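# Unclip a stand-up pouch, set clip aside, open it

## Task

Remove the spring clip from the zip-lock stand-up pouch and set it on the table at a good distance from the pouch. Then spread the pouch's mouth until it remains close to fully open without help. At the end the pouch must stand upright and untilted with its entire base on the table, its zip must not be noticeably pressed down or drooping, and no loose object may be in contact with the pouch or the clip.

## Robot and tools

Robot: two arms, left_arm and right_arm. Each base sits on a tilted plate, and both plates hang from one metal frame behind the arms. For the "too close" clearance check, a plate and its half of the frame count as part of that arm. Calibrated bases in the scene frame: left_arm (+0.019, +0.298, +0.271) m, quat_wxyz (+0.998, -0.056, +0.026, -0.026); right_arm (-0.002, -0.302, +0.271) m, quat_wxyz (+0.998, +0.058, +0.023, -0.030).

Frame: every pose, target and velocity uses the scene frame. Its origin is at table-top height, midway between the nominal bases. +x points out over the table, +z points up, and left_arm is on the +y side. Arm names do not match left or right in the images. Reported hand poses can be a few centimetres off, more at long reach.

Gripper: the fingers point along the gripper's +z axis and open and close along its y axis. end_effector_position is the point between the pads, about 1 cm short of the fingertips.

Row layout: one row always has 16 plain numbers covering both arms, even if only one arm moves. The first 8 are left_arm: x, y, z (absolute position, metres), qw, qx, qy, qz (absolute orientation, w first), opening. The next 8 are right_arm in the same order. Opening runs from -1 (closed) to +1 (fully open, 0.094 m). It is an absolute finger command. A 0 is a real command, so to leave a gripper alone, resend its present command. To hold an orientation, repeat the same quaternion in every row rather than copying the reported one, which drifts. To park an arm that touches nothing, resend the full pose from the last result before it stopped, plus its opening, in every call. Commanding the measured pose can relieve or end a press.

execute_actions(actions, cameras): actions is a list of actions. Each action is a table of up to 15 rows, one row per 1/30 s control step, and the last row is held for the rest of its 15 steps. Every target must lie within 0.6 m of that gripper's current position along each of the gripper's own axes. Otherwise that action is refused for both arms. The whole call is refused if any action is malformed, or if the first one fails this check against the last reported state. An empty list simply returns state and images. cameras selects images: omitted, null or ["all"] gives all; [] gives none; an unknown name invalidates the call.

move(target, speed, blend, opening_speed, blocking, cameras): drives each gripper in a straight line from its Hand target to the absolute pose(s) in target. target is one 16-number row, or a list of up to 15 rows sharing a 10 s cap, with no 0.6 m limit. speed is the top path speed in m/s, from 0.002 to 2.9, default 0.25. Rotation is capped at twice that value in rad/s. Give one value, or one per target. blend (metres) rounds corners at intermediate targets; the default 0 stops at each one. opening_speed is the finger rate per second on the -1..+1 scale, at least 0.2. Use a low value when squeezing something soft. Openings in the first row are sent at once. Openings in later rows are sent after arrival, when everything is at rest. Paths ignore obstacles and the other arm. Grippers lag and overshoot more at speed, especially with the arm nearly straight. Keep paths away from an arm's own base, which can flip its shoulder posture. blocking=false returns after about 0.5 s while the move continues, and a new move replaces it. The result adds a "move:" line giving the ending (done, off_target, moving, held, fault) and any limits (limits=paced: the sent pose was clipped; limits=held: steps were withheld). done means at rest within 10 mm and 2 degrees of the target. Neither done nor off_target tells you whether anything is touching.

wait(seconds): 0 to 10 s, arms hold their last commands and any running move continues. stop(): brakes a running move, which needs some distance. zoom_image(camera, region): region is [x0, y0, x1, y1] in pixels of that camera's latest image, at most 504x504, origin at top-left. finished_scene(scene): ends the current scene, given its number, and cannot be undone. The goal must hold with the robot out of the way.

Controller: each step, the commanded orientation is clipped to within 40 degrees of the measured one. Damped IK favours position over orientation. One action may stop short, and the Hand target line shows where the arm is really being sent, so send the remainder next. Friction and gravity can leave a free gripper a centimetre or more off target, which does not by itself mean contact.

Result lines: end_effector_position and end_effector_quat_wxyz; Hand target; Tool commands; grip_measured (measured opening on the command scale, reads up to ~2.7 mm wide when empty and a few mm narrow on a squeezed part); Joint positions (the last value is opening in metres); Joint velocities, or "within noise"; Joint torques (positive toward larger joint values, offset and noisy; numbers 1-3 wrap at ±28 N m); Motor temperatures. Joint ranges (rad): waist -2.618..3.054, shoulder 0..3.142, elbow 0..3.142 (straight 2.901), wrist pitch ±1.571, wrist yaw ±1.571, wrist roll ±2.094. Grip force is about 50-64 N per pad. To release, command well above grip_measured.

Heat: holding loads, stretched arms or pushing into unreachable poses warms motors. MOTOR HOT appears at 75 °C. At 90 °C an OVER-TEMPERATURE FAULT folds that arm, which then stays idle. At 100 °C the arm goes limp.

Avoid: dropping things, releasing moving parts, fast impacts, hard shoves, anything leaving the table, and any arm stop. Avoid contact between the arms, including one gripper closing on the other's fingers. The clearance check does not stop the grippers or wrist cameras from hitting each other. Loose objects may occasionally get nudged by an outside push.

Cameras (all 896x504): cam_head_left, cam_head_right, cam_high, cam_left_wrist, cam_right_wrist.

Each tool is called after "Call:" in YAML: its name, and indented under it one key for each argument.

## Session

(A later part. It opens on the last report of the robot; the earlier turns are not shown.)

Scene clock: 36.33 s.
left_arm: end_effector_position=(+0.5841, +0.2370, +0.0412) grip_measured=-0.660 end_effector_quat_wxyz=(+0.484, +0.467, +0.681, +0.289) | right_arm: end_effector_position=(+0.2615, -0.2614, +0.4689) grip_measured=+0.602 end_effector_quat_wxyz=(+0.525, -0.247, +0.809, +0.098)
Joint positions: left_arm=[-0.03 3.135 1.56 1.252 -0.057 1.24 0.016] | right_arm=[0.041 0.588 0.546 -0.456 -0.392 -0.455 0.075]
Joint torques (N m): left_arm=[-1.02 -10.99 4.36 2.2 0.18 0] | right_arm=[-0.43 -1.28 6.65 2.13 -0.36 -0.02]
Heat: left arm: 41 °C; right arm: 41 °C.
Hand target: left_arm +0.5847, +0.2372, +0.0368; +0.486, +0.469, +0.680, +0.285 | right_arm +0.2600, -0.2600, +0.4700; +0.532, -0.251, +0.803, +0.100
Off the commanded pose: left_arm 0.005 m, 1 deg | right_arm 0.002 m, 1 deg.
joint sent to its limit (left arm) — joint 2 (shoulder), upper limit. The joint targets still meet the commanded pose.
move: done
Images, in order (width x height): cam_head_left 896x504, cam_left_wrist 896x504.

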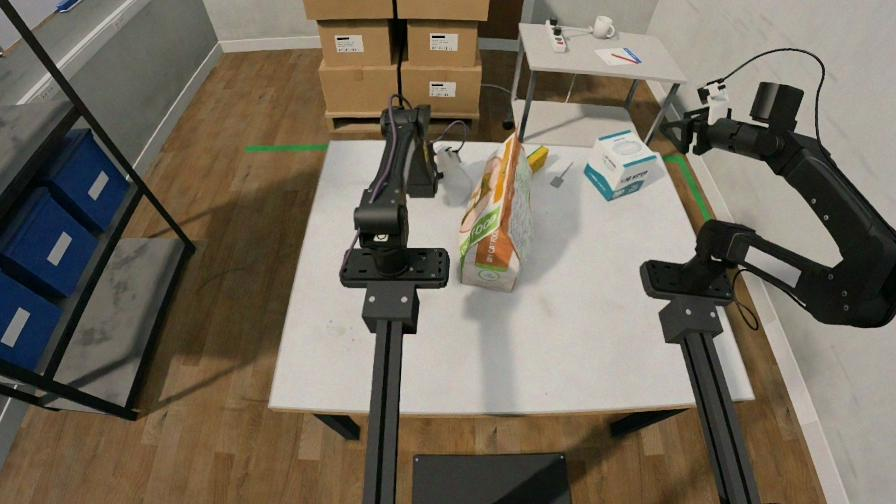

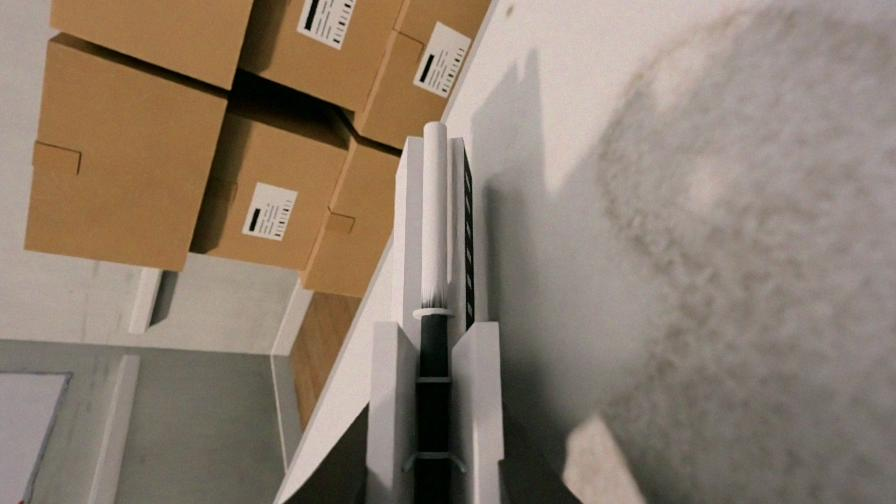

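Call:
move:
  target:
    - [0.568,0.237,0.038,0.4943,0.4642,0.6750,0.2910,-1.0,0.26,-0.26,0.47,0.53,-0.25,0.80,0.10,0.6]
    - [0.566,0.237,0.028,0.4943,0.4642,0.6750,0.2910,-1.0,0.26,-0.26,0.47,0.53,-0.25,0.80,0.10,0.6]
  speed: [0.05,0.03]
  cameras: ["cam_left_wrist"]

Scene clock: 37.77 s.
left_arm: end_effector_position=(+0.5735, +0.2376, +0.0391) grip_measured=-0.660 end_effector_quat_wxyz=(+0.484, +0.468, +0.682, +0.288) | right_arm: end_effector_position=(+0.2615, -0.2614, +0.4689) grip_measured=+0.602 end_effector_quat_wxyz=(+0.525, -0.247, +0.809, +0.098)
Joint positions: left_arm=[-0.03 3.135 1.518 1.292 -0.057 1.24 0.016] | right_arm=[0.041 0.588 0.546 -0.456 -0.392 -0.455 0.075]
Joint torques (N m): left_arm=[-1.03 -10.8 1.92 2.21 0.19 -0.02] | right_arm=[-0.44 -1.25 6.63 2.14 -0.37 -0.01]
Heat: left arm: 41 °C; right arm: 41 °C.
Hand target: left_arm +0.5658, +0.2372, +0.0290; +0.479, +0.473, +0.685, +0.279 | right_arm +0.2600, -0.2600, +0.4700; +0.532, -0.251, +0.803, +0.100
Off the commanded pose: left_arm 0.013 m, 2 deg | right_arm 0.002 m, 1 deg.
joint sent to its limit (left arm) — joint 2 (shoulder), upper limit. The joint targets are off in orientation, not in position.
move: off_target (left_arm)

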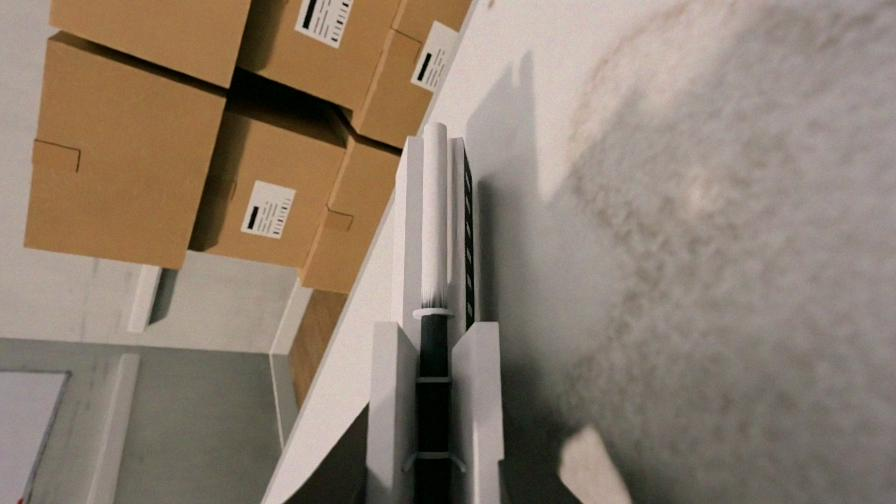

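Call:
move:
  target: [0.570,0.237,0.022,0.4943,0.4642,0.6750,0.2910,-1.0,0.26,-0.26,0.47,0.53,-0.25,0.80,0.10,0.6]
  speed: 0.03
  cameras: ["cam_left_wrist"]

Scene clock: 39.03 s.
left_arm: end_effector_position=(+0.5726, +0.2373, +0.0368) grip_measured=-0.660 end_effector_quat_wxyz=(+0.480, +0.471, +0.683, +0.286) | right_arm: end_effector_position=(+0.2615, -0.2614, +0.4689) grip_measured=+0.602 end_effector_quat_wxyz=(+0.525, -0.247, +0.809, +0.098)
Joint positions: left_arm=[-0.03 3.135 1.518 1.282 -0.057 1.243 0.016] | right_arm=[0.041 0.588 0.546 -0.456 -0.392 -0.455 0.075]
Joint torques (N m): left_arm=[-0.9 -10.84 3.88 1.82 0.21 -0.05] | right_arm=[-0.42 -1.26 6.63 2.13 -0.36 -0.02]
Motor temperatures (°C): left_arm=[25 42 36 29 25 25 28] | right_arm=[24 41 33 31 23 23 23]
Heat: left arm: 42 °C; right arm: 41 °C.
Hand target: left_arm +0.5688, +0.2374, +0.0239; +0.470, +0.477, +0.690, +0.273 | right_arm +0.2600, -0.2600, +0.4700; +0.532, -0.251, +0.803, +0.100
Off the commanded pose: left_arm 0.015 m, 2 deg | right_arm 0.002 m, 1 deg.
joint sent to its limit (left arm) — joint 2 (shoulder), upper limit. The joint targets are off in orientation, not in position.
move: off_target (left_arm)

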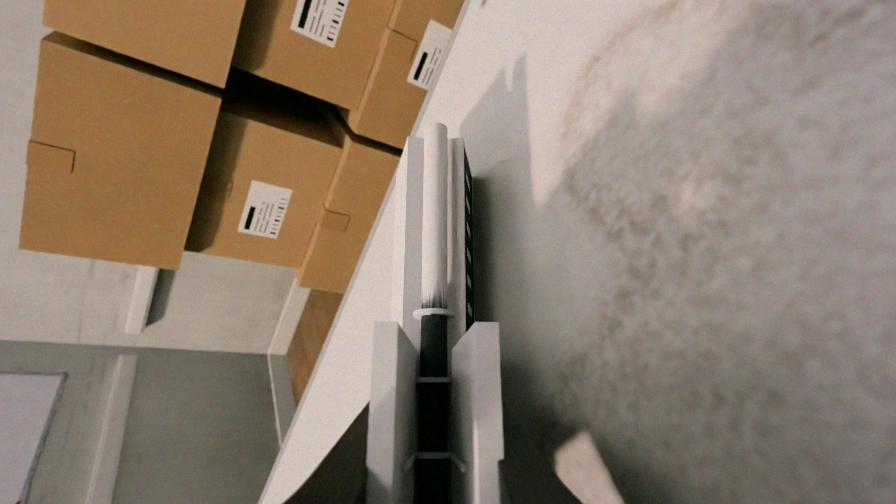

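Call:
execute_actions:
  actions: []
  cameras: ["cam_left_wrist","cam_head_left","cam_high"]

Scene clock: 40.87 s.
left_arm: end_effector_position=(+0.5726, +0.2373, +0.0368) grip_measured=-0.660 end_effector_quat_wxyz=(+0.480, +0.471, +0.683, +0.286) | right_arm: end_effector_position=(+0.2615, -0.2614, +0.4689) grip_measured=+0.602 end_effector_quat_wxyz=(+0.525, -0.247, +0.809, +0.098)
Joint positions: left_arm=[-0.03 3.135 1.518 1.282 -0.057 1.243 0.016] | right_arm=[0.041 0.588 0.546 -0.456 -0.392 -0.455 0.075]
Joint velocities: within noise
Joint torques (N m): left_arm=[-0.85 -10.8 3.89 1.81 0.22 -0.05] | right_arm=[-0.44 -1.25 6.64 2.13 -0.36 -0.02]
Motor temperatures (°C): left_arm=[25 42 36 29 25 25 28] | right_arm=[24 41 33 31 23 23 23]
Heat: left arm: 42 °C; right arm: 41 °C.
Hand target: left_arm +0.5689, +0.2374, +0.0239; +0.470, +0.477, +0.691, +0.273 | right_arm +0.2600, -0.2600, +0.4700; +0.532, -0.251, +0.803, +0.100
Tool commands: left_gripper/opening=-1.0 right_gripper/opening=+0.6
Off the commanded pose: left_arm 0.015 m, 2 deg | right_arm 0.002 m, 1 deg.
Images, in order (width x height): cam_head_left 896x504, cam_high 896x504, cam_left_wrist 896x504.

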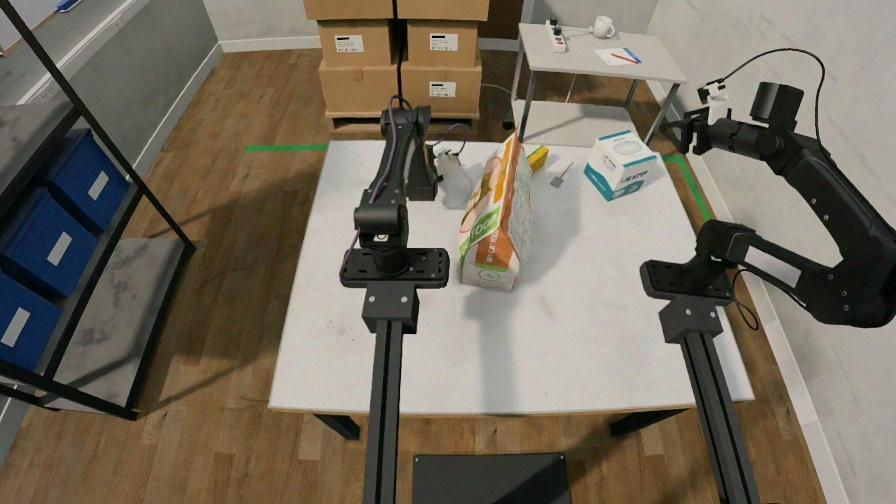

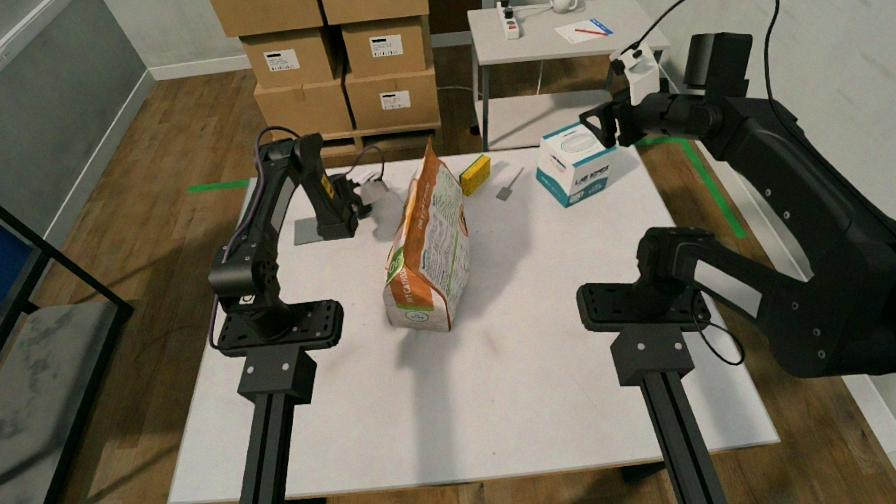

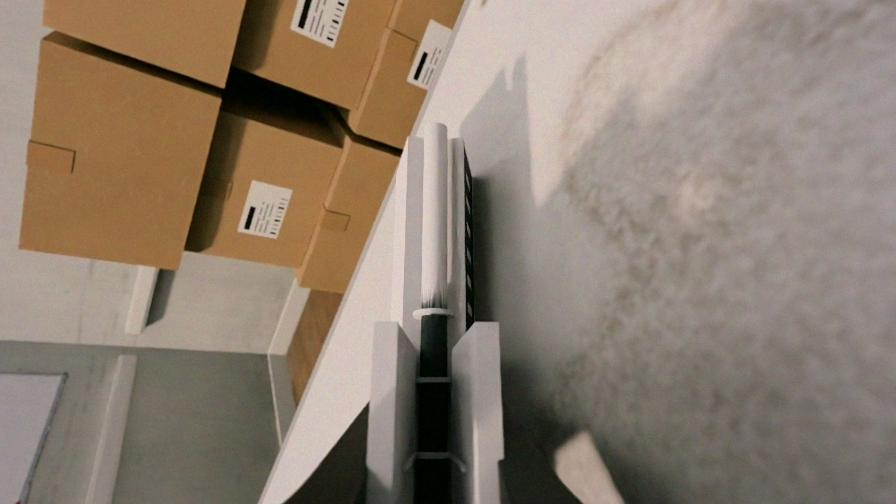

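Call:
zoom_image:
  camera: "cam_high"
  region: [280, 120, 480, 260]

Call:
zoom_image:
  camera: "cam_head_left"
  region: [360, 90, 520, 210]

Scaled by 2.520 from the camera's image (finer frame: 1280x720).

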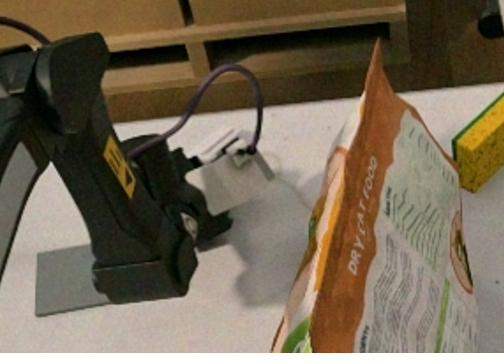

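Scaled by 3.150 from the camera's image (finer frame: 1280x720).

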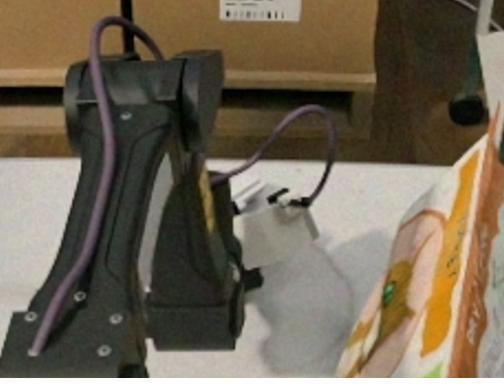

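Call:
move:
  target:
    - [0.572,0.237,0.030,0.4803,0.4713,0.6834,0.2862,-0.62,0.26,-0.26,0.47,0.53,-0.25,0.80,0.10,0.6]
  speed: 0.03
  opening_speed: 0.3
  cameras: ["cam_left_wrist"]

Call:
move:
  target:
    - [0.572,0.237,0.030,0.4803,0.4713,0.6834,0.2862,-0.2,0.26,-0.26,0.47,0.53,-0.25,0.80,0.10,0.6]
  speed: 0.03
  opening_speed: 0.4
  cameras: ["cam_left_wrist"]

Scene clock: 44.30 s.
left_arm: end_effector_position=(+0.5725, +0.2373, +0.0367) grip_measured=-0.615 end_effector_quat_wxyz=(+0.479, +0.472, +0.682, +0.287) | right_arm: end_effector_position=(+0.2615, -0.2614, +0.4689) grip_measured=+0.602 end_effector_quat_wxyz=(+0.525, -0.247, +0.809, +0.098)
Joint positions: left_arm=[-0.03 3.135 1.518 1.282 -0.057 1.245 0.018] | right_arm=[0.041 0.588 0.546 -0.456 -0.392 -0.455 0.075]
Joint torques (N m): left_arm=[-1.29 -10.74 3.93 2.14 0.07 -0.02] | right_arm=[-0.44 -1.22 6.63 2.13 -0.36 -0.01]
Heat: left arm: 43 °C; right arm: 41 °C.
Hand target: left_arm +0.5718, +0.2372, +0.0307; +0.477, +0.472, +0.685, +0.284 | right_arm +0.2600, -0.2600, +0.4700; +0.532, -0.251, +0.803, +0.100
Off the commanded pose: left_arm 0.007 m, 0 deg | right_arm 0.002 m, 1 deg.
joint sent to its limit (left arm) — joint 2 (shoulder), upper limit. The joint targets still meet the commanded pose.
move: done

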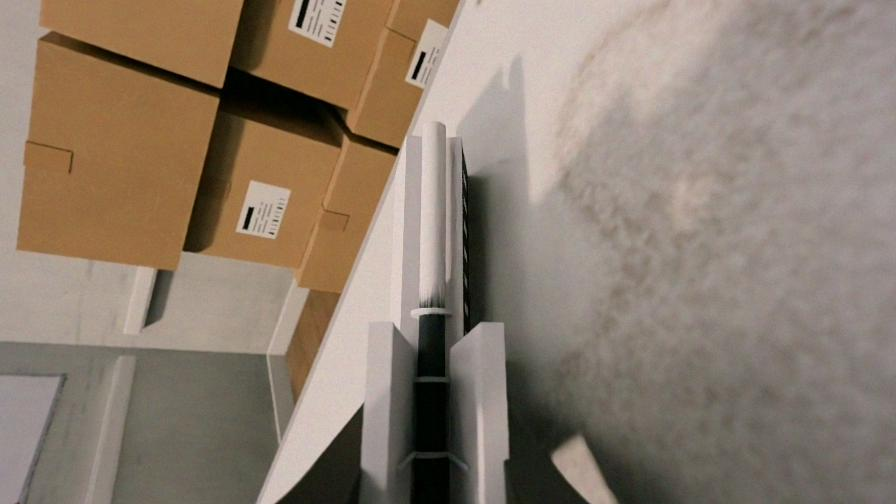

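Scene clock: 45.57 s.
left_arm: end_effector_position=(+0.5721, +0.2372, +0.0356) grip_measured=-0.203 end_effector_quat_wxyz=(+0.478, +0.472, +0.683, +0.286) | right_arm: end_effector_position=(+0.2615, -0.2614, +0.4689) grip_measured=+0.602 end_effector_quat_wxyz=(+0.525, -0.247, +0.809, +0.098)
Joint positions: left_arm=[-0.03 3.135 1.518 1.277 -0.057 1.245 0.037] | right_arm=[0.041 0.588 0.546 -0.456 -0.392 -0.455 0.075]
Joint torques (N m): left_arm=[-1.28 -10.8 3.93 2.16 0.07 -0.01] | right_arm=[-0.42 -1.28 6.65 2.13 -0.36 -0.03]
Heat: left arm: 43 °C; right arm: 41 °C.
Hand target: left_arm +0.5718, +0.2372, +0.0306; +0.477, +0.472, +0.685, +0.284 | right_arm +0.2600, -0.2600, +0.4700; +0.532, -0.251, +0.803, +0.100
Off the commanded pose: left_arm 0.006 m, 0 deg | right_arm 0.002 m, 1 deg.
joint sent to its limit (left arm) — joint 2 (shoulder), upper limit. The joint targets still meet the commanded pose.
move: done

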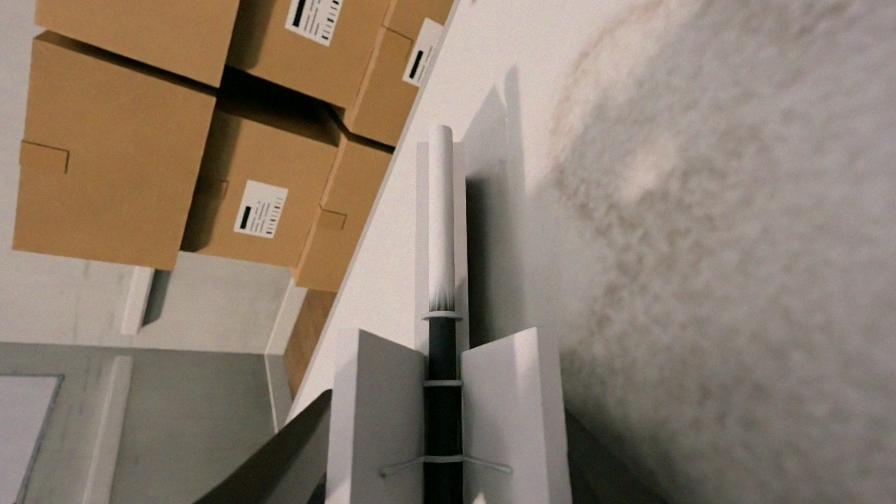

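Call:
move:
  target:
    - [0.572,0.237,0.032,0.4803,0.4713,0.6834,0.2862,0.3,0.26,-0.26,0.47,0.53,-0.25,0.80,0.10,0.6]
  speed: 0.03
  opening_speed: 0.4
  cameras: ["cam_left_wrist"]

Scene clock: 47.40 s.
left_arm: end_effector_position=(+0.5744, +0.2377, +0.0413) grip_measured=+0.297 end_effector_quat_wxyz=(+0.486, +0.468, +0.678, +0.292) | right_arm: end_effector_position=(+0.2615, -0.2614, +0.4689) grip_measured=+0.602 end_effector_quat_wxyz=(+0.525, -0.247, +0.809, +0.098)
Joint positions: left_arm=[-0.03 3.135 1.518 1.302 -0.057 1.248 0.061] | right_arm=[0.041 0.588 0.546 -0.456 -0.392 -0.455 0.075]
Joint torques (N m): left_arm=[-1.33 -10.8 3.62 2.04 0.06 -0.04] | right_arm=[-0.4 -1.26 6.64 2.14 -0.36 -0.02]
Heat: left arm: 44 °C; right arm: 41 °C.
Hand target: left_arm +0.5717, +0.2372, +0.0324; +0.480, +0.471, +0.683, +0.286 | right_arm +0.2600, -0.2600, +0.4700; +0.532, -0.251, +0.803, +0.100
Off the commanded pose: left_arm 0.010 m, 1 deg | right_arm 0.002 m, 1 deg.
joint sent to its limit (left arm) — joint 2 (shoulder), upper limit. The joint targets still meet the commanded pose.
move: done

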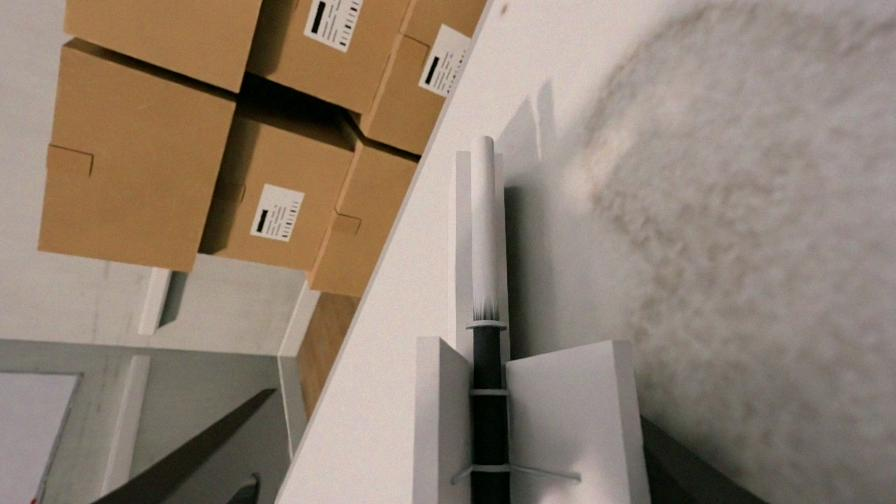

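Call:
move:
  target:
    - [0.572,0.237,0.040,0.4803,0.4713,0.6834,0.2862,0.3,0.26,-0.26,0.47,0.53,-0.25,0.80,0.10,0.6]
    - [0.517,0.241,0.063,0.4803,0.4713,0.6834,0.2862,0.3,0.26,-0.26,0.47,0.53,-0.25,0.80,0.10,0.6]
  speed: 0.05
  cameras: ["cam_left_wrist","cam_head_left"]

Scene clock: 50.13 s.
left_arm: end_effector_position=(+0.5091, +0.2442, +0.0463) grip_measured=+0.297 end_effector_quat_wxyz=(+0.466, +0.479, +0.689, +0.280) | right_arm: end_effector_position=(+0.2615, -0.2614, +0.4689) grip_measured=+0.602 end_effector_quat_wxyz=(+0.525, -0.247, +0.809, +0.098)
Joint positions: left_arm=[-0.03 3.06 1.203 1.485 -0.06 1.248 0.061] | right_arm=[0.041 0.588 0.546 -0.456 -0.392 -0.455 0.075]
Joint torques (N m): left_arm=[-2.11 -13.38 0.24 2.38 0 -0.09] | right_arm=[-0.46 -1.26 6.64 2.13 -0.36 -0.02]
Heat: left arm: 44 °C; right arm: 41 °C.
Hand target: left_arm +0.5172, +0.2410, +0.0627; +0.480, +0.471, +0.683, +0.286 | right_arm +0.2600, -0.2600, +0.4700; +0.532, -0.251, +0.803, +0.100
Off the commanded pose: left_arm 0.019 m, 2 deg | right_arm 0.002 m, 1 deg.
move: off_target (left_arm)
Images, in order (width x height): cam_head_left 896x504, cam_left_wrist 896x504.

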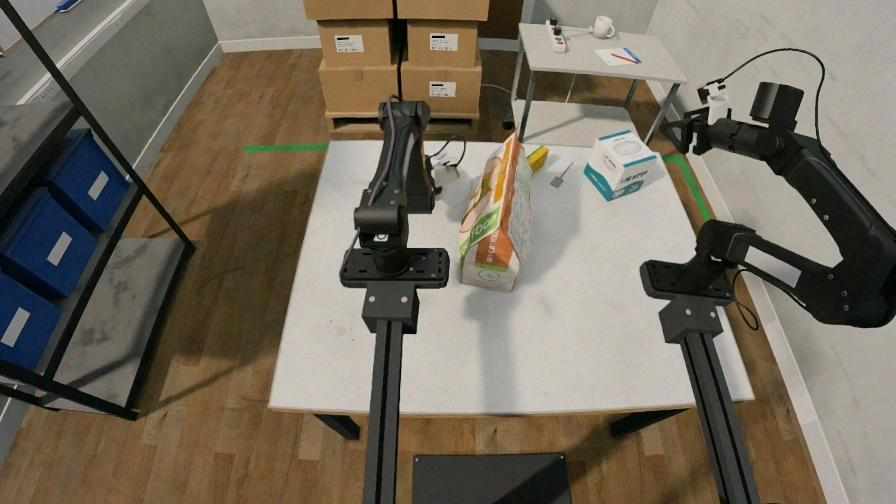

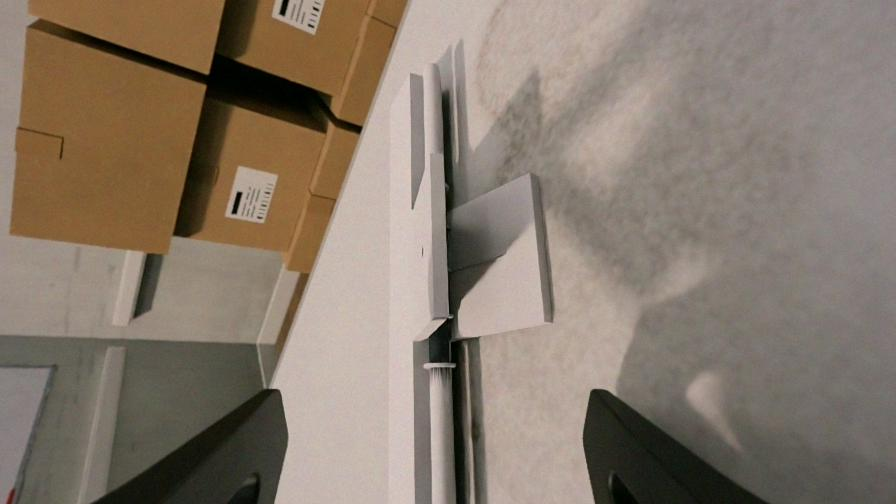

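Call:
move:
  target:
    - [0.485,0.244,0.085,0.4803,0.4713,0.6834,0.2862,0.3,0.26,-0.26,0.47,0.53,-0.25,0.80,0.10,0.6]
    - [0.43,0.25,0.20,0.4803,0.4713,0.6834,0.2862,0.3,0.26,-0.26,0.47,0.53,-0.25,0.80,0.10,0.6]
  speed: 0.15
  blend: 0.02
  cameras: ["cam_left_wrist","cam_high"]

Scene clock: 52.47 s.
left_arm: end_effector_position=(+0.4291, +0.2523, +0.1921) grip_measured=+0.297 end_effector_quat_wxyz=(+0.458, +0.483, +0.694, +0.276) | right_arm: end_effector_position=(+0.2615, -0.2614, +0.4689) grip_measured=+0.602 end_effector_quat_wxyz=(+0.525, -0.247, +0.809, +0.098)
Joint positions: left_arm=[-0.091 2.466 0.5 1.57 -0.118 1.225 0.061] | right_arm=[0.041 0.588 0.546 -0.456 -0.392 -0.455 0.075]
Joint torques (N m): left_arm=[-1.81 -10.02 -0.03 2.26 0 -0.1] | right_arm=[-0.44 -1.25 6.61 2.13 -0.36 -0.01]
Heat: left arm: 45 °C; right arm: 41 °C.
Hand target: left_arm +0.4303, +0.2500, +0.2000; +0.466, +0.478, +0.692, +0.277 | right_arm +0.2600, -0.2600, +0.4700; +0.532, -0.251, +0.803, +0.100
Off the commanded pose: left_arm 0.008 m, 3 deg | right_arm 0.002 m, 1 deg.
joint sent to its limit (left arm) — joint 4 (wrist pitch), upper limit. The joint targets still meet the commanded pose.
move: off_target (left_arm); blend cut to 0.0196 m at target 1
Images, in order (width x height): cam_high 896x504, cam_left_wrist 896x504.

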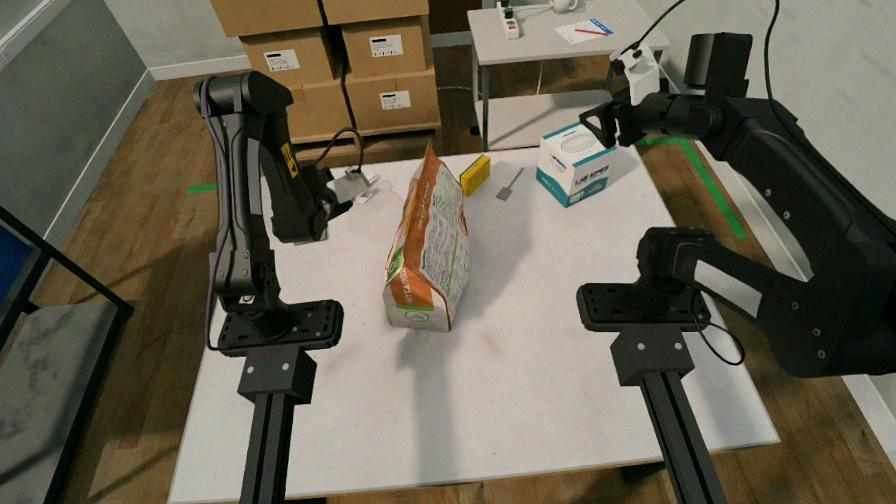

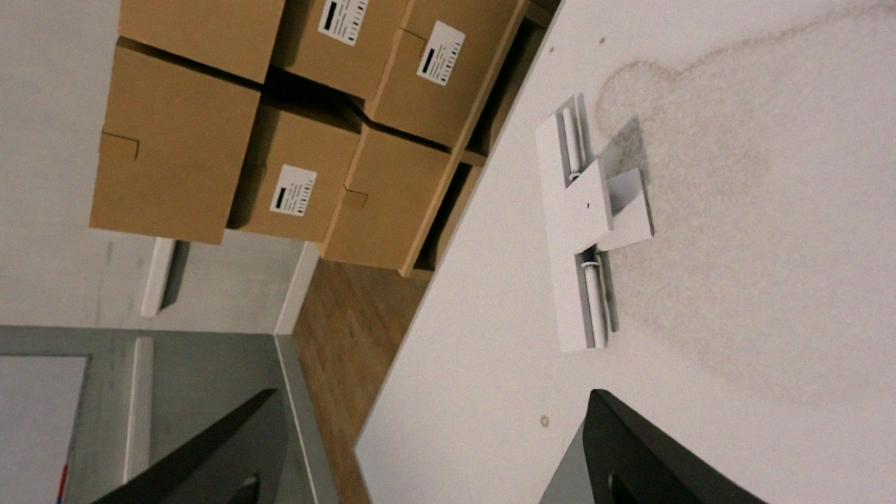

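Call:
move:
  target:
    - [0.34,0.27,0.42,0.4,0.3,0.84,0.15,-0.3,0.26,-0.26,0.47,0.53,-0.25,0.80,0.10,0.6]
    - [0.24,0.075,0.42,0.3233,0.1111,0.9390,-0.0383,-0.3,0.26,-0.26,0.47,0.53,-0.25,0.80,0.10,0.6]
  speed: 0.25
  blend: 0.04
  cameras: ["cam_left_wrist","cam_head_right"]

Scene clock: 56.53 s.
left_arm: end_effector_position=(+0.2361, +0.0790, +0.4088) grip_measured=-0.297 end_effector_quat_wxyz=(+0.312, +0.116, +0.942, -0.036) | right_arm: end_effector_position=(+0.2615, -0.2614, +0.4689) grip_measured=+0.602 end_effector_quat_wxyz=(+0.525, -0.247, +0.809, +0.098)
Joint positions: left_arm=[-1.106 1.389 0.952 -0.768 -0.583 -0.762 0.033] | right_arm=[0.041 0.588 0.546 -0.456 -0.392 -0.455 0.075]
Joint torques (N m): left_arm=[-1.05 -3.62 9.24 1.16 -0.45 -0.08] | right_arm=[-0.47 -1.26 6.58 2.13 -0.36 -0.02]
Heat: left arm: 44 °C; right arm: 40 °C.
Hand target: left_arm +0.2399, +0.0752, +0.4198; +0.323, +0.111, +0.939, -0.039 | right_arm +0.2600, -0.2600, +0.4700; +0.532, -0.251, +0.803, +0.100
Off the commanded pose: left_arm 0.013 m, 1 deg | right_arm 0.002 m, 1 deg.
move: off_target (left_arm)
Images, in order (width x height): cam_head_right 896x504, cam_left_wrist 896x504.

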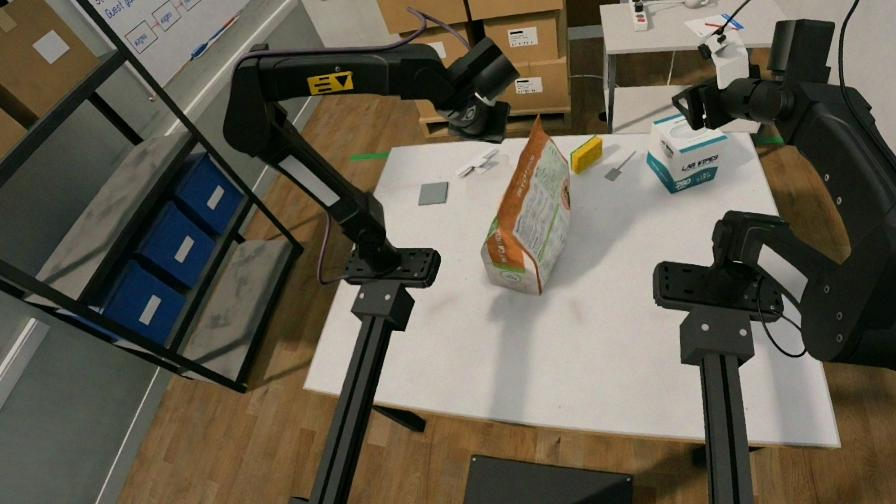

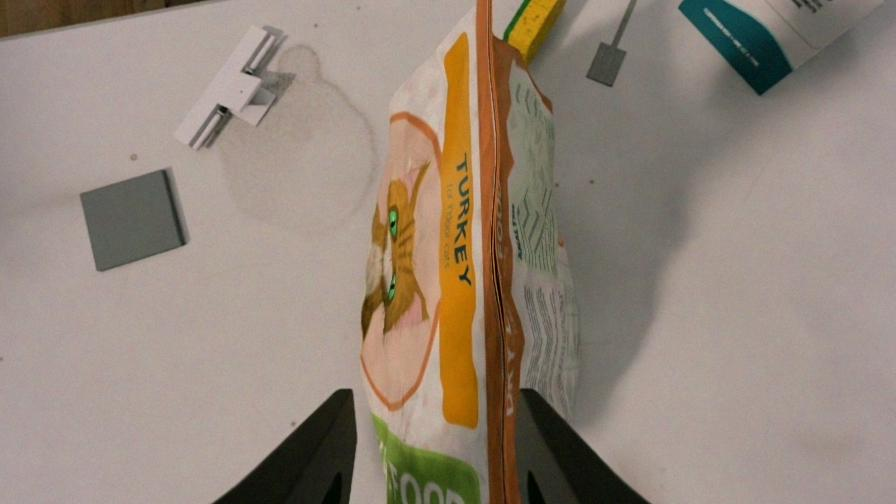

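Call:
zoom_image:
  camera: "cam_left_wrist"
  region: [380, 0, 620, 250]

Call:
zoom_image:
  camera: "cam_left_wrist"
  region: [380, 250, 620, 504]

Scaled by 2.016 from the camera's image (finer frame: 1280x720).

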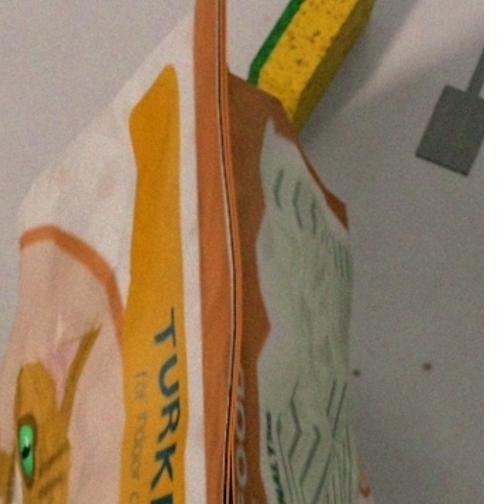

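Scaled by 1.984 from the camera's image (finer frame: 1280x720).

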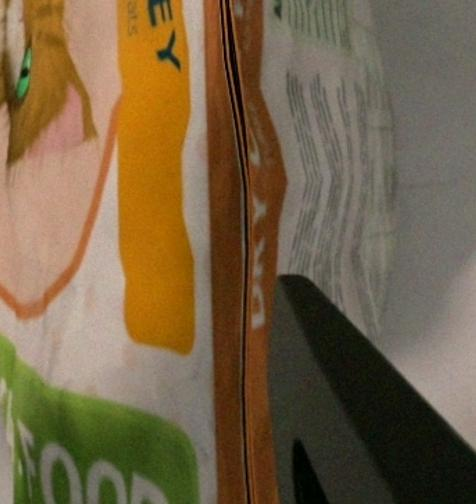

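Call:
move:
  target:
    - [0.266,0.068,0.355,0.3233,0.1111,0.9390,-0.0383,-0.36,0.26,-0.26,0.47,0.53,-0.25,0.80,0.10,0.6]
  speed: 0.12
  cameras: ["cam_left_wrist","cam_high"]

Scene clock: 59.43 s.
left_arm: end_effector_position=(+0.2658, +0.0653, +0.3601) grip_measured=-0.357 end_effector_quat_wxyz=(+0.324, +0.111, +0.939, -0.042) | right_arm: end_effector_position=(+0.2615, -0.2614, +0.4689) grip_measured=+0.602 end_effector_quat_wxyz=(+0.525, -0.247, +0.809, +0.098)
Joint positions: left_arm=[-1.014 1.512 0.836 -0.448 -0.561 -0.66 0.03] | right_arm=[0.041 0.588 0.546 -0.456 -0.392 -0.455 0.075]
Joint torques (N m): left_arm=[-0.16 -4.88 4.62 1.56 -0.18 0.04] | right_arm=[-0.43 -1.25 6.63 2.13 -0.36 -0.02]
Heat: left arm: 43 °C; right arm: 40 °C.
Hand target: left_arm +0.2660, +0.0681, +0.3550; +0.323, +0.111, +0.939, -0.038 | right_arm +0.2600, -0.2600, +0.4700; +0.532, -0.251, +0.803, +0.100
Off the commanded pose: left_arm 0.006 m, 0 deg | right_arm 0.002 m, 1 deg.
move: done
Images, in order (width x height): cam_high 896x504, cam_left_wrist 896x504.

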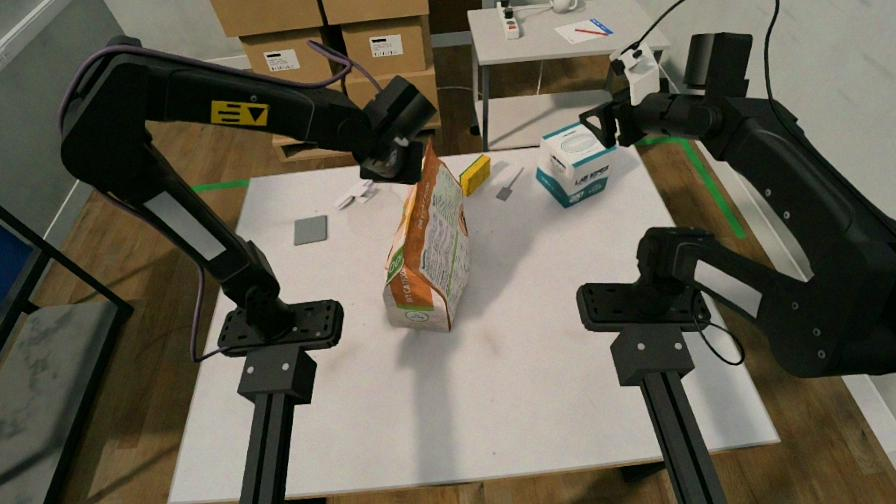

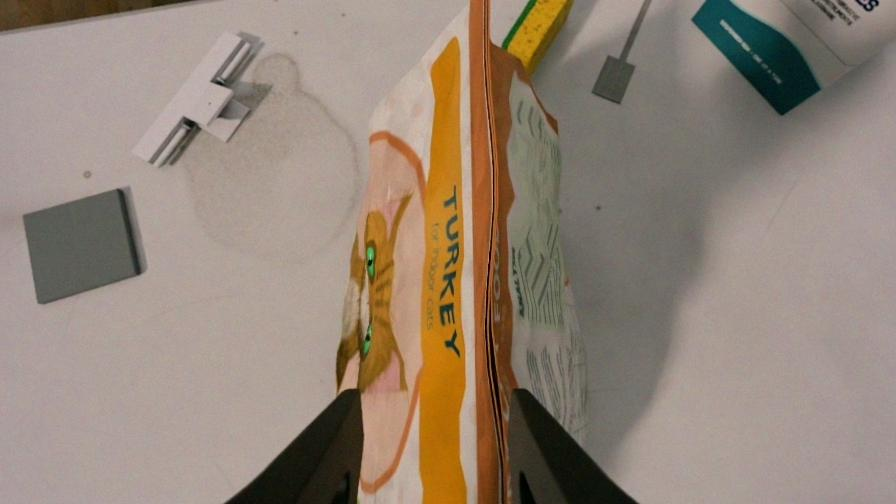

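Call:
zoom_image:
  camera: "cam_left_wrist"
  region: [420, 240, 560, 504]

Scaled by 1.909 from the camera's image (finer frame: 1280x720).

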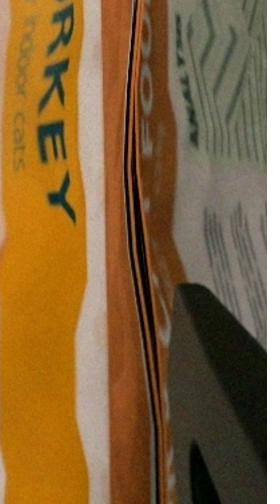

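Call:
move:
  target:
    - [0.266,0.0685,0.325,0.3233,0.1111,0.9390,-0.0383,-0.36,0.26,-0.26,0.47,0.53,-0.25,0.80,0.10,0.6]
  speed: 0.08
  cameras: ["cam_left_wrist"]

Call:
zoom_image:
  camera: "cam_left_wrist"
  region: [420, 240, 580, 504]

Scene clock: 61.30 s.
left_arm: end_effector_position=(+0.2659, +0.0651, +0.3303) grip_measured=-0.357 end_effector_quat_wxyz=(+0.324, +0.111, +0.938, -0.042) | right_arm: end_effector_position=(+0.2615, -0.2614, +0.4689) grip_measured=+0.602 end_effector_quat_wxyz=(+0.525, -0.247, +0.809, +0.098)
Joint positions: left_arm=[-1.003 1.566 0.752 -0.301 -0.555 -0.646 0.03] | right_arm=[0.041 0.588 0.546 -0.456 -0.392 -0.455 0.075]
Joint torques (N m): left_arm=[-0.16 -4.93 4.34 1.55 -0.24 0.04] | right_arm=[-0.42 -1.26 6.67 2.13 -0.36 -0.01]
Heat: left arm: 43 °C; right arm: 40 °C.
Hand target: left_arm +0.2659, +0.0685, +0.3251; +0.323, +0.111, +0.939, -0.038 | right_arm +0.2600, -0.2600, +0.4700; +0.532, -0.251, +0.803, +0.100
Off the commanded pose: left_arm 0.006 m, 0 deg | right_arm 0.002 m, 1 deg.
move: done

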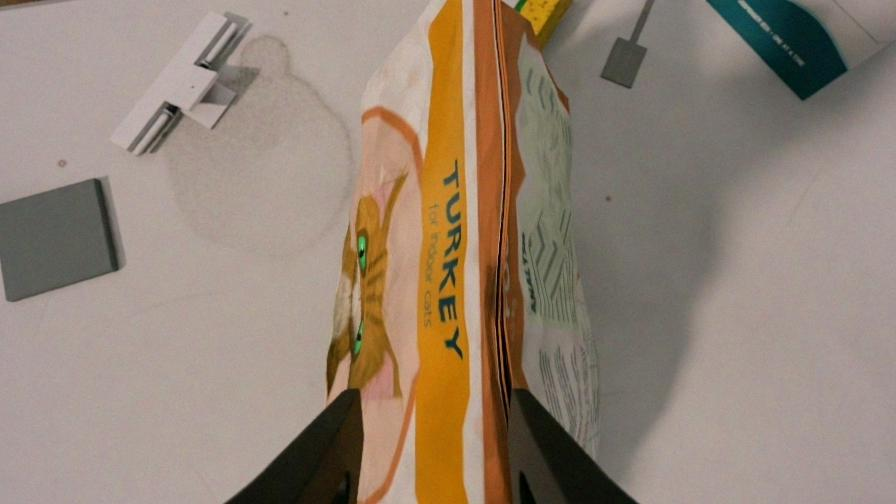

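Scaled by 1.909 from the camera's image (finer frame: 1280x720).

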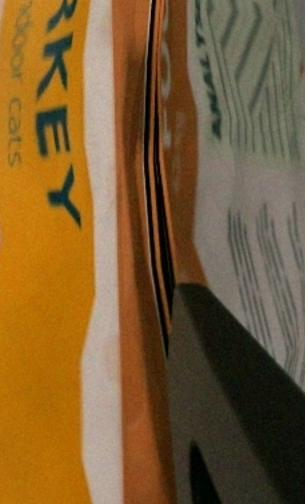

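Call:
move:
  target:
    - [0.2655,0.0658,0.303,0.3233,0.1111,0.9390,-0.0383,-0.36,0.26,-0.26,0.47,0.53,-0.25,0.80,0.10,0.6]
  speed: 0.06
  cameras: ["cam_left_wrist"]

Call:
zoom_image:
  camera: "cam_left_wrist"
  region: [420, 240, 580, 504]

Scene clock: 63.20 s.
left_arm: end_effector_position=(+0.2650, +0.0618, +0.3084) grip_measured=-0.357 end_effector_quat_wxyz=(+0.324, +0.112, +0.938, -0.043) | right_arm: end_effector_position=(+0.2615, -0.2614, +0.4689) grip_measured=+0.602 end_effector_quat_wxyz=(+0.525, -0.247, +0.809, +0.098)
Joint positions: left_arm=[-1.003 1.628 0.708 -0.194 -0.554 -0.644 0.03] | right_arm=[0.041 0.588 0.546 -0.456 -0.392 -0.455 0.075]
Joint torques (N m): left_arm=[-0.03 -5.11 4.12 1.61 -0.23 0.05] | right_arm=[-0.46 -1.25 6.61 2.13 -0.36 -0.02]
Heat: left arm: 43 °C; right arm: 40 °C.
Hand target: left_arm +0.2653, +0.0659, +0.3030; +0.323, +0.111, +0.939, -0.038 | right_arm +0.2600, -0.2600, +0.4700; +0.532, -0.251, +0.803, +0.100
Off the commanded pose: left_arm 0.007 m, 1 deg | right_arm 0.002 m, 1 deg.
move: done

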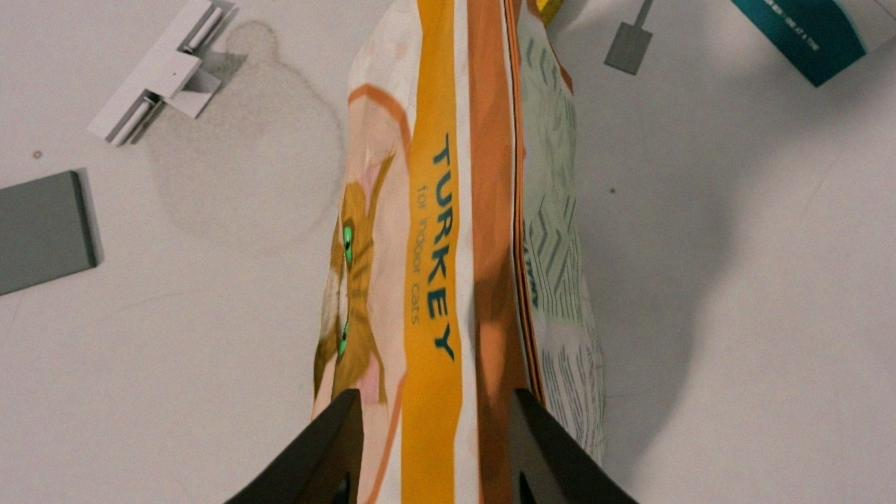

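Scaled by 1.909 from the camera's image (finer frame: 1280x720).

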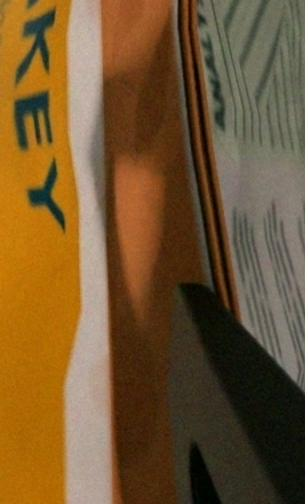

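Call:
move:
  target:
    - [0.2655,0.0658,0.322,0.3233,0.1111,0.9390,-0.0383,-0.36,0.26,-0.26,0.47,0.53,-0.25,0.80,0.10,0.6]
  speed: 0.08
  cameras: ["cam_left_wrist"]

Call:
zoom_image:
  camera: "cam_left_wrist"
  region: [420, 240, 580, 504]

Scene clock: 65.40 s.
left_arm: end_effector_position=(+0.2597, +0.0712, +0.3079) grip_measured=-0.357 end_effector_quat_wxyz=(+0.312, +0.120, +0.942, -0.027) | right_arm: end_effector_position=(+0.2615, -0.2614, +0.4689) grip_measured=+0.602 end_effector_quat_wxyz=(+0.525, -0.247, +0.809, +0.098)
Joint positions: left_arm=[-1.003 1.608 0.708 -0.258 -0.554 -0.644 0.03] | right_arm=[0.041 0.588 0.546 -0.456 -0.392 -0.455 0.075]
Joint torques (N m): left_arm=[-0.55 -7.32 7.73 1.26 -0.27 -0.02] | right_arm=[-0.47 -1.25 6.64 2.12 -0.35 -0.02]
Heat: left arm: 42 °C; right arm: 40 °C.
Hand target: left_arm +0.2654, +0.0660, +0.3219; +0.323, +0.111, +0.939, -0.038 | right_arm +0.2600, -0.2600, +0.4699; +0.532, -0.251, +0.803, +0.100
Off the commanded pose: left_arm 0.016 m, 2 deg | right_arm 0.002 m, 1 deg.
move: off_target (left_arm)

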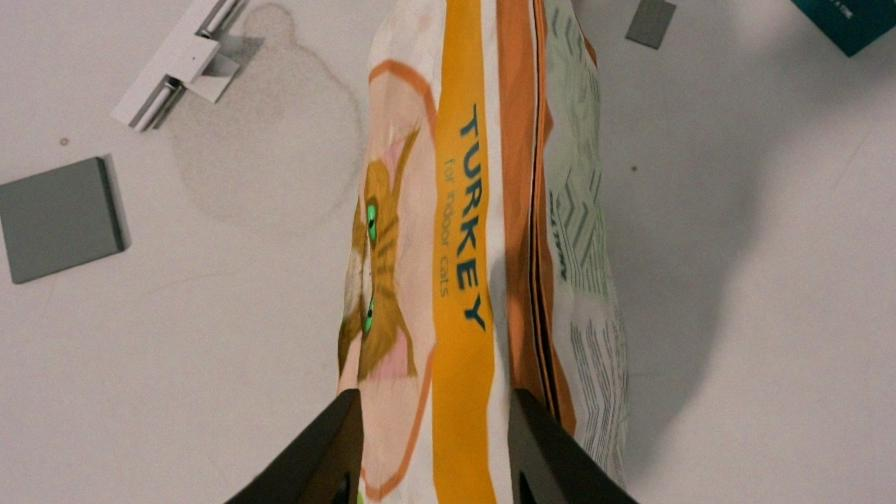

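Scaled by 1.909 from the camera's image (finer frame: 1280x720).

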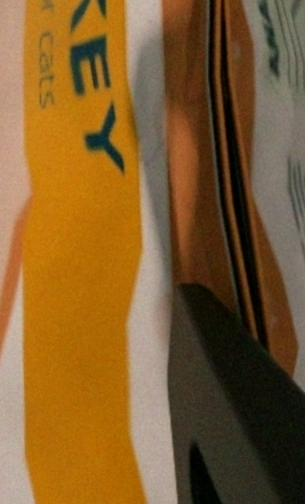

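Call:
move:
  target:
    - [0.285,0.064,0.365,0.3233,0.1111,0.9390,-0.0383,-0.36,0.26,-0.26,0.47,0.53,-0.25,0.80,0.10,0.6]
    - [0.2894,0.062,0.330,0.3233,0.1111,0.9390,-0.0383,-0.36,0.26,-0.26,0.47,0.53,-0.25,0.80,0.10,0.6]
  speed: 0.1
  cameras: ["cam_left_wrist"]

Call:
zoom_image:
  camera: "cam_left_wrist"
  region: [420, 240, 580, 504]

Scene clock: 68.47 s.
left_arm: end_effector_position=(+0.2892, +0.0593, +0.3348) grip_measured=-0.357 end_effector_quat_wxyz=(+0.324, +0.111, +0.939, -0.041) | right_arm: end_effector_position=(+0.2615, -0.2614, +0.4689) grip_measured=+0.602 end_effector_quat_wxyz=(+0.525, -0.247, +0.809, +0.098)
Joint positions: left_arm=[-0.943 1.616 0.823 -0.293 -0.53 -0.585 0.03] | right_arm=[0.041 0.588 0.546 -0.456 -0.392 -0.455 0.075]
Joint torques (N m): left_arm=[-0.28 -5.59 4.55 1.6 -0.22 0.05] | right_arm=[-0.46 -1.26 6.61 2.12 -0.35 -0.01]
Heat: left arm: 42 °C; right arm: 40 °C.
Hand target: left_arm +0.2893, +0.0620, +0.3301; +0.323, +0.111, +0.939, -0.038 | right_arm +0.2600, -0.2600, +0.4699; +0.532, -0.251, +0.803, +0.100
Off the commanded pose: left_arm 0.006 m, 0 deg | right_arm 0.002 m, 1 deg.
move: done

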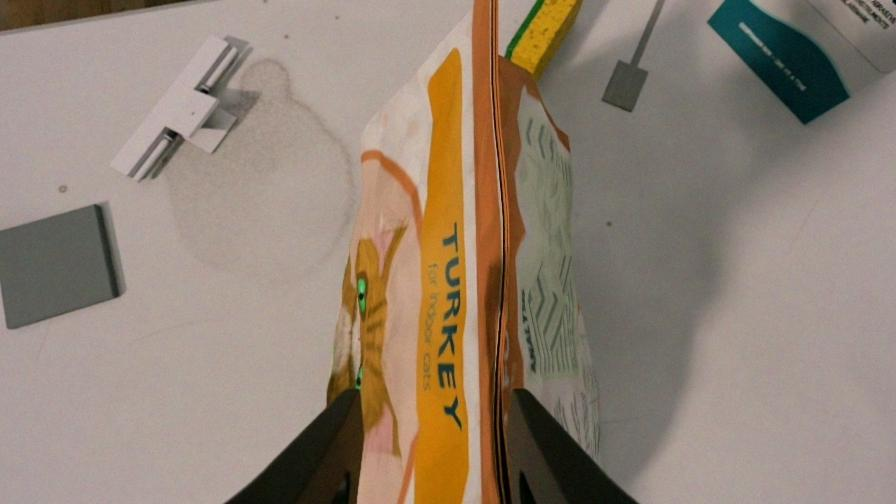

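Scaled by 1.909 from the camera's image (finer frame: 1280x720).

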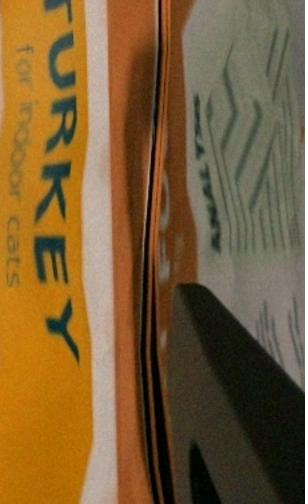

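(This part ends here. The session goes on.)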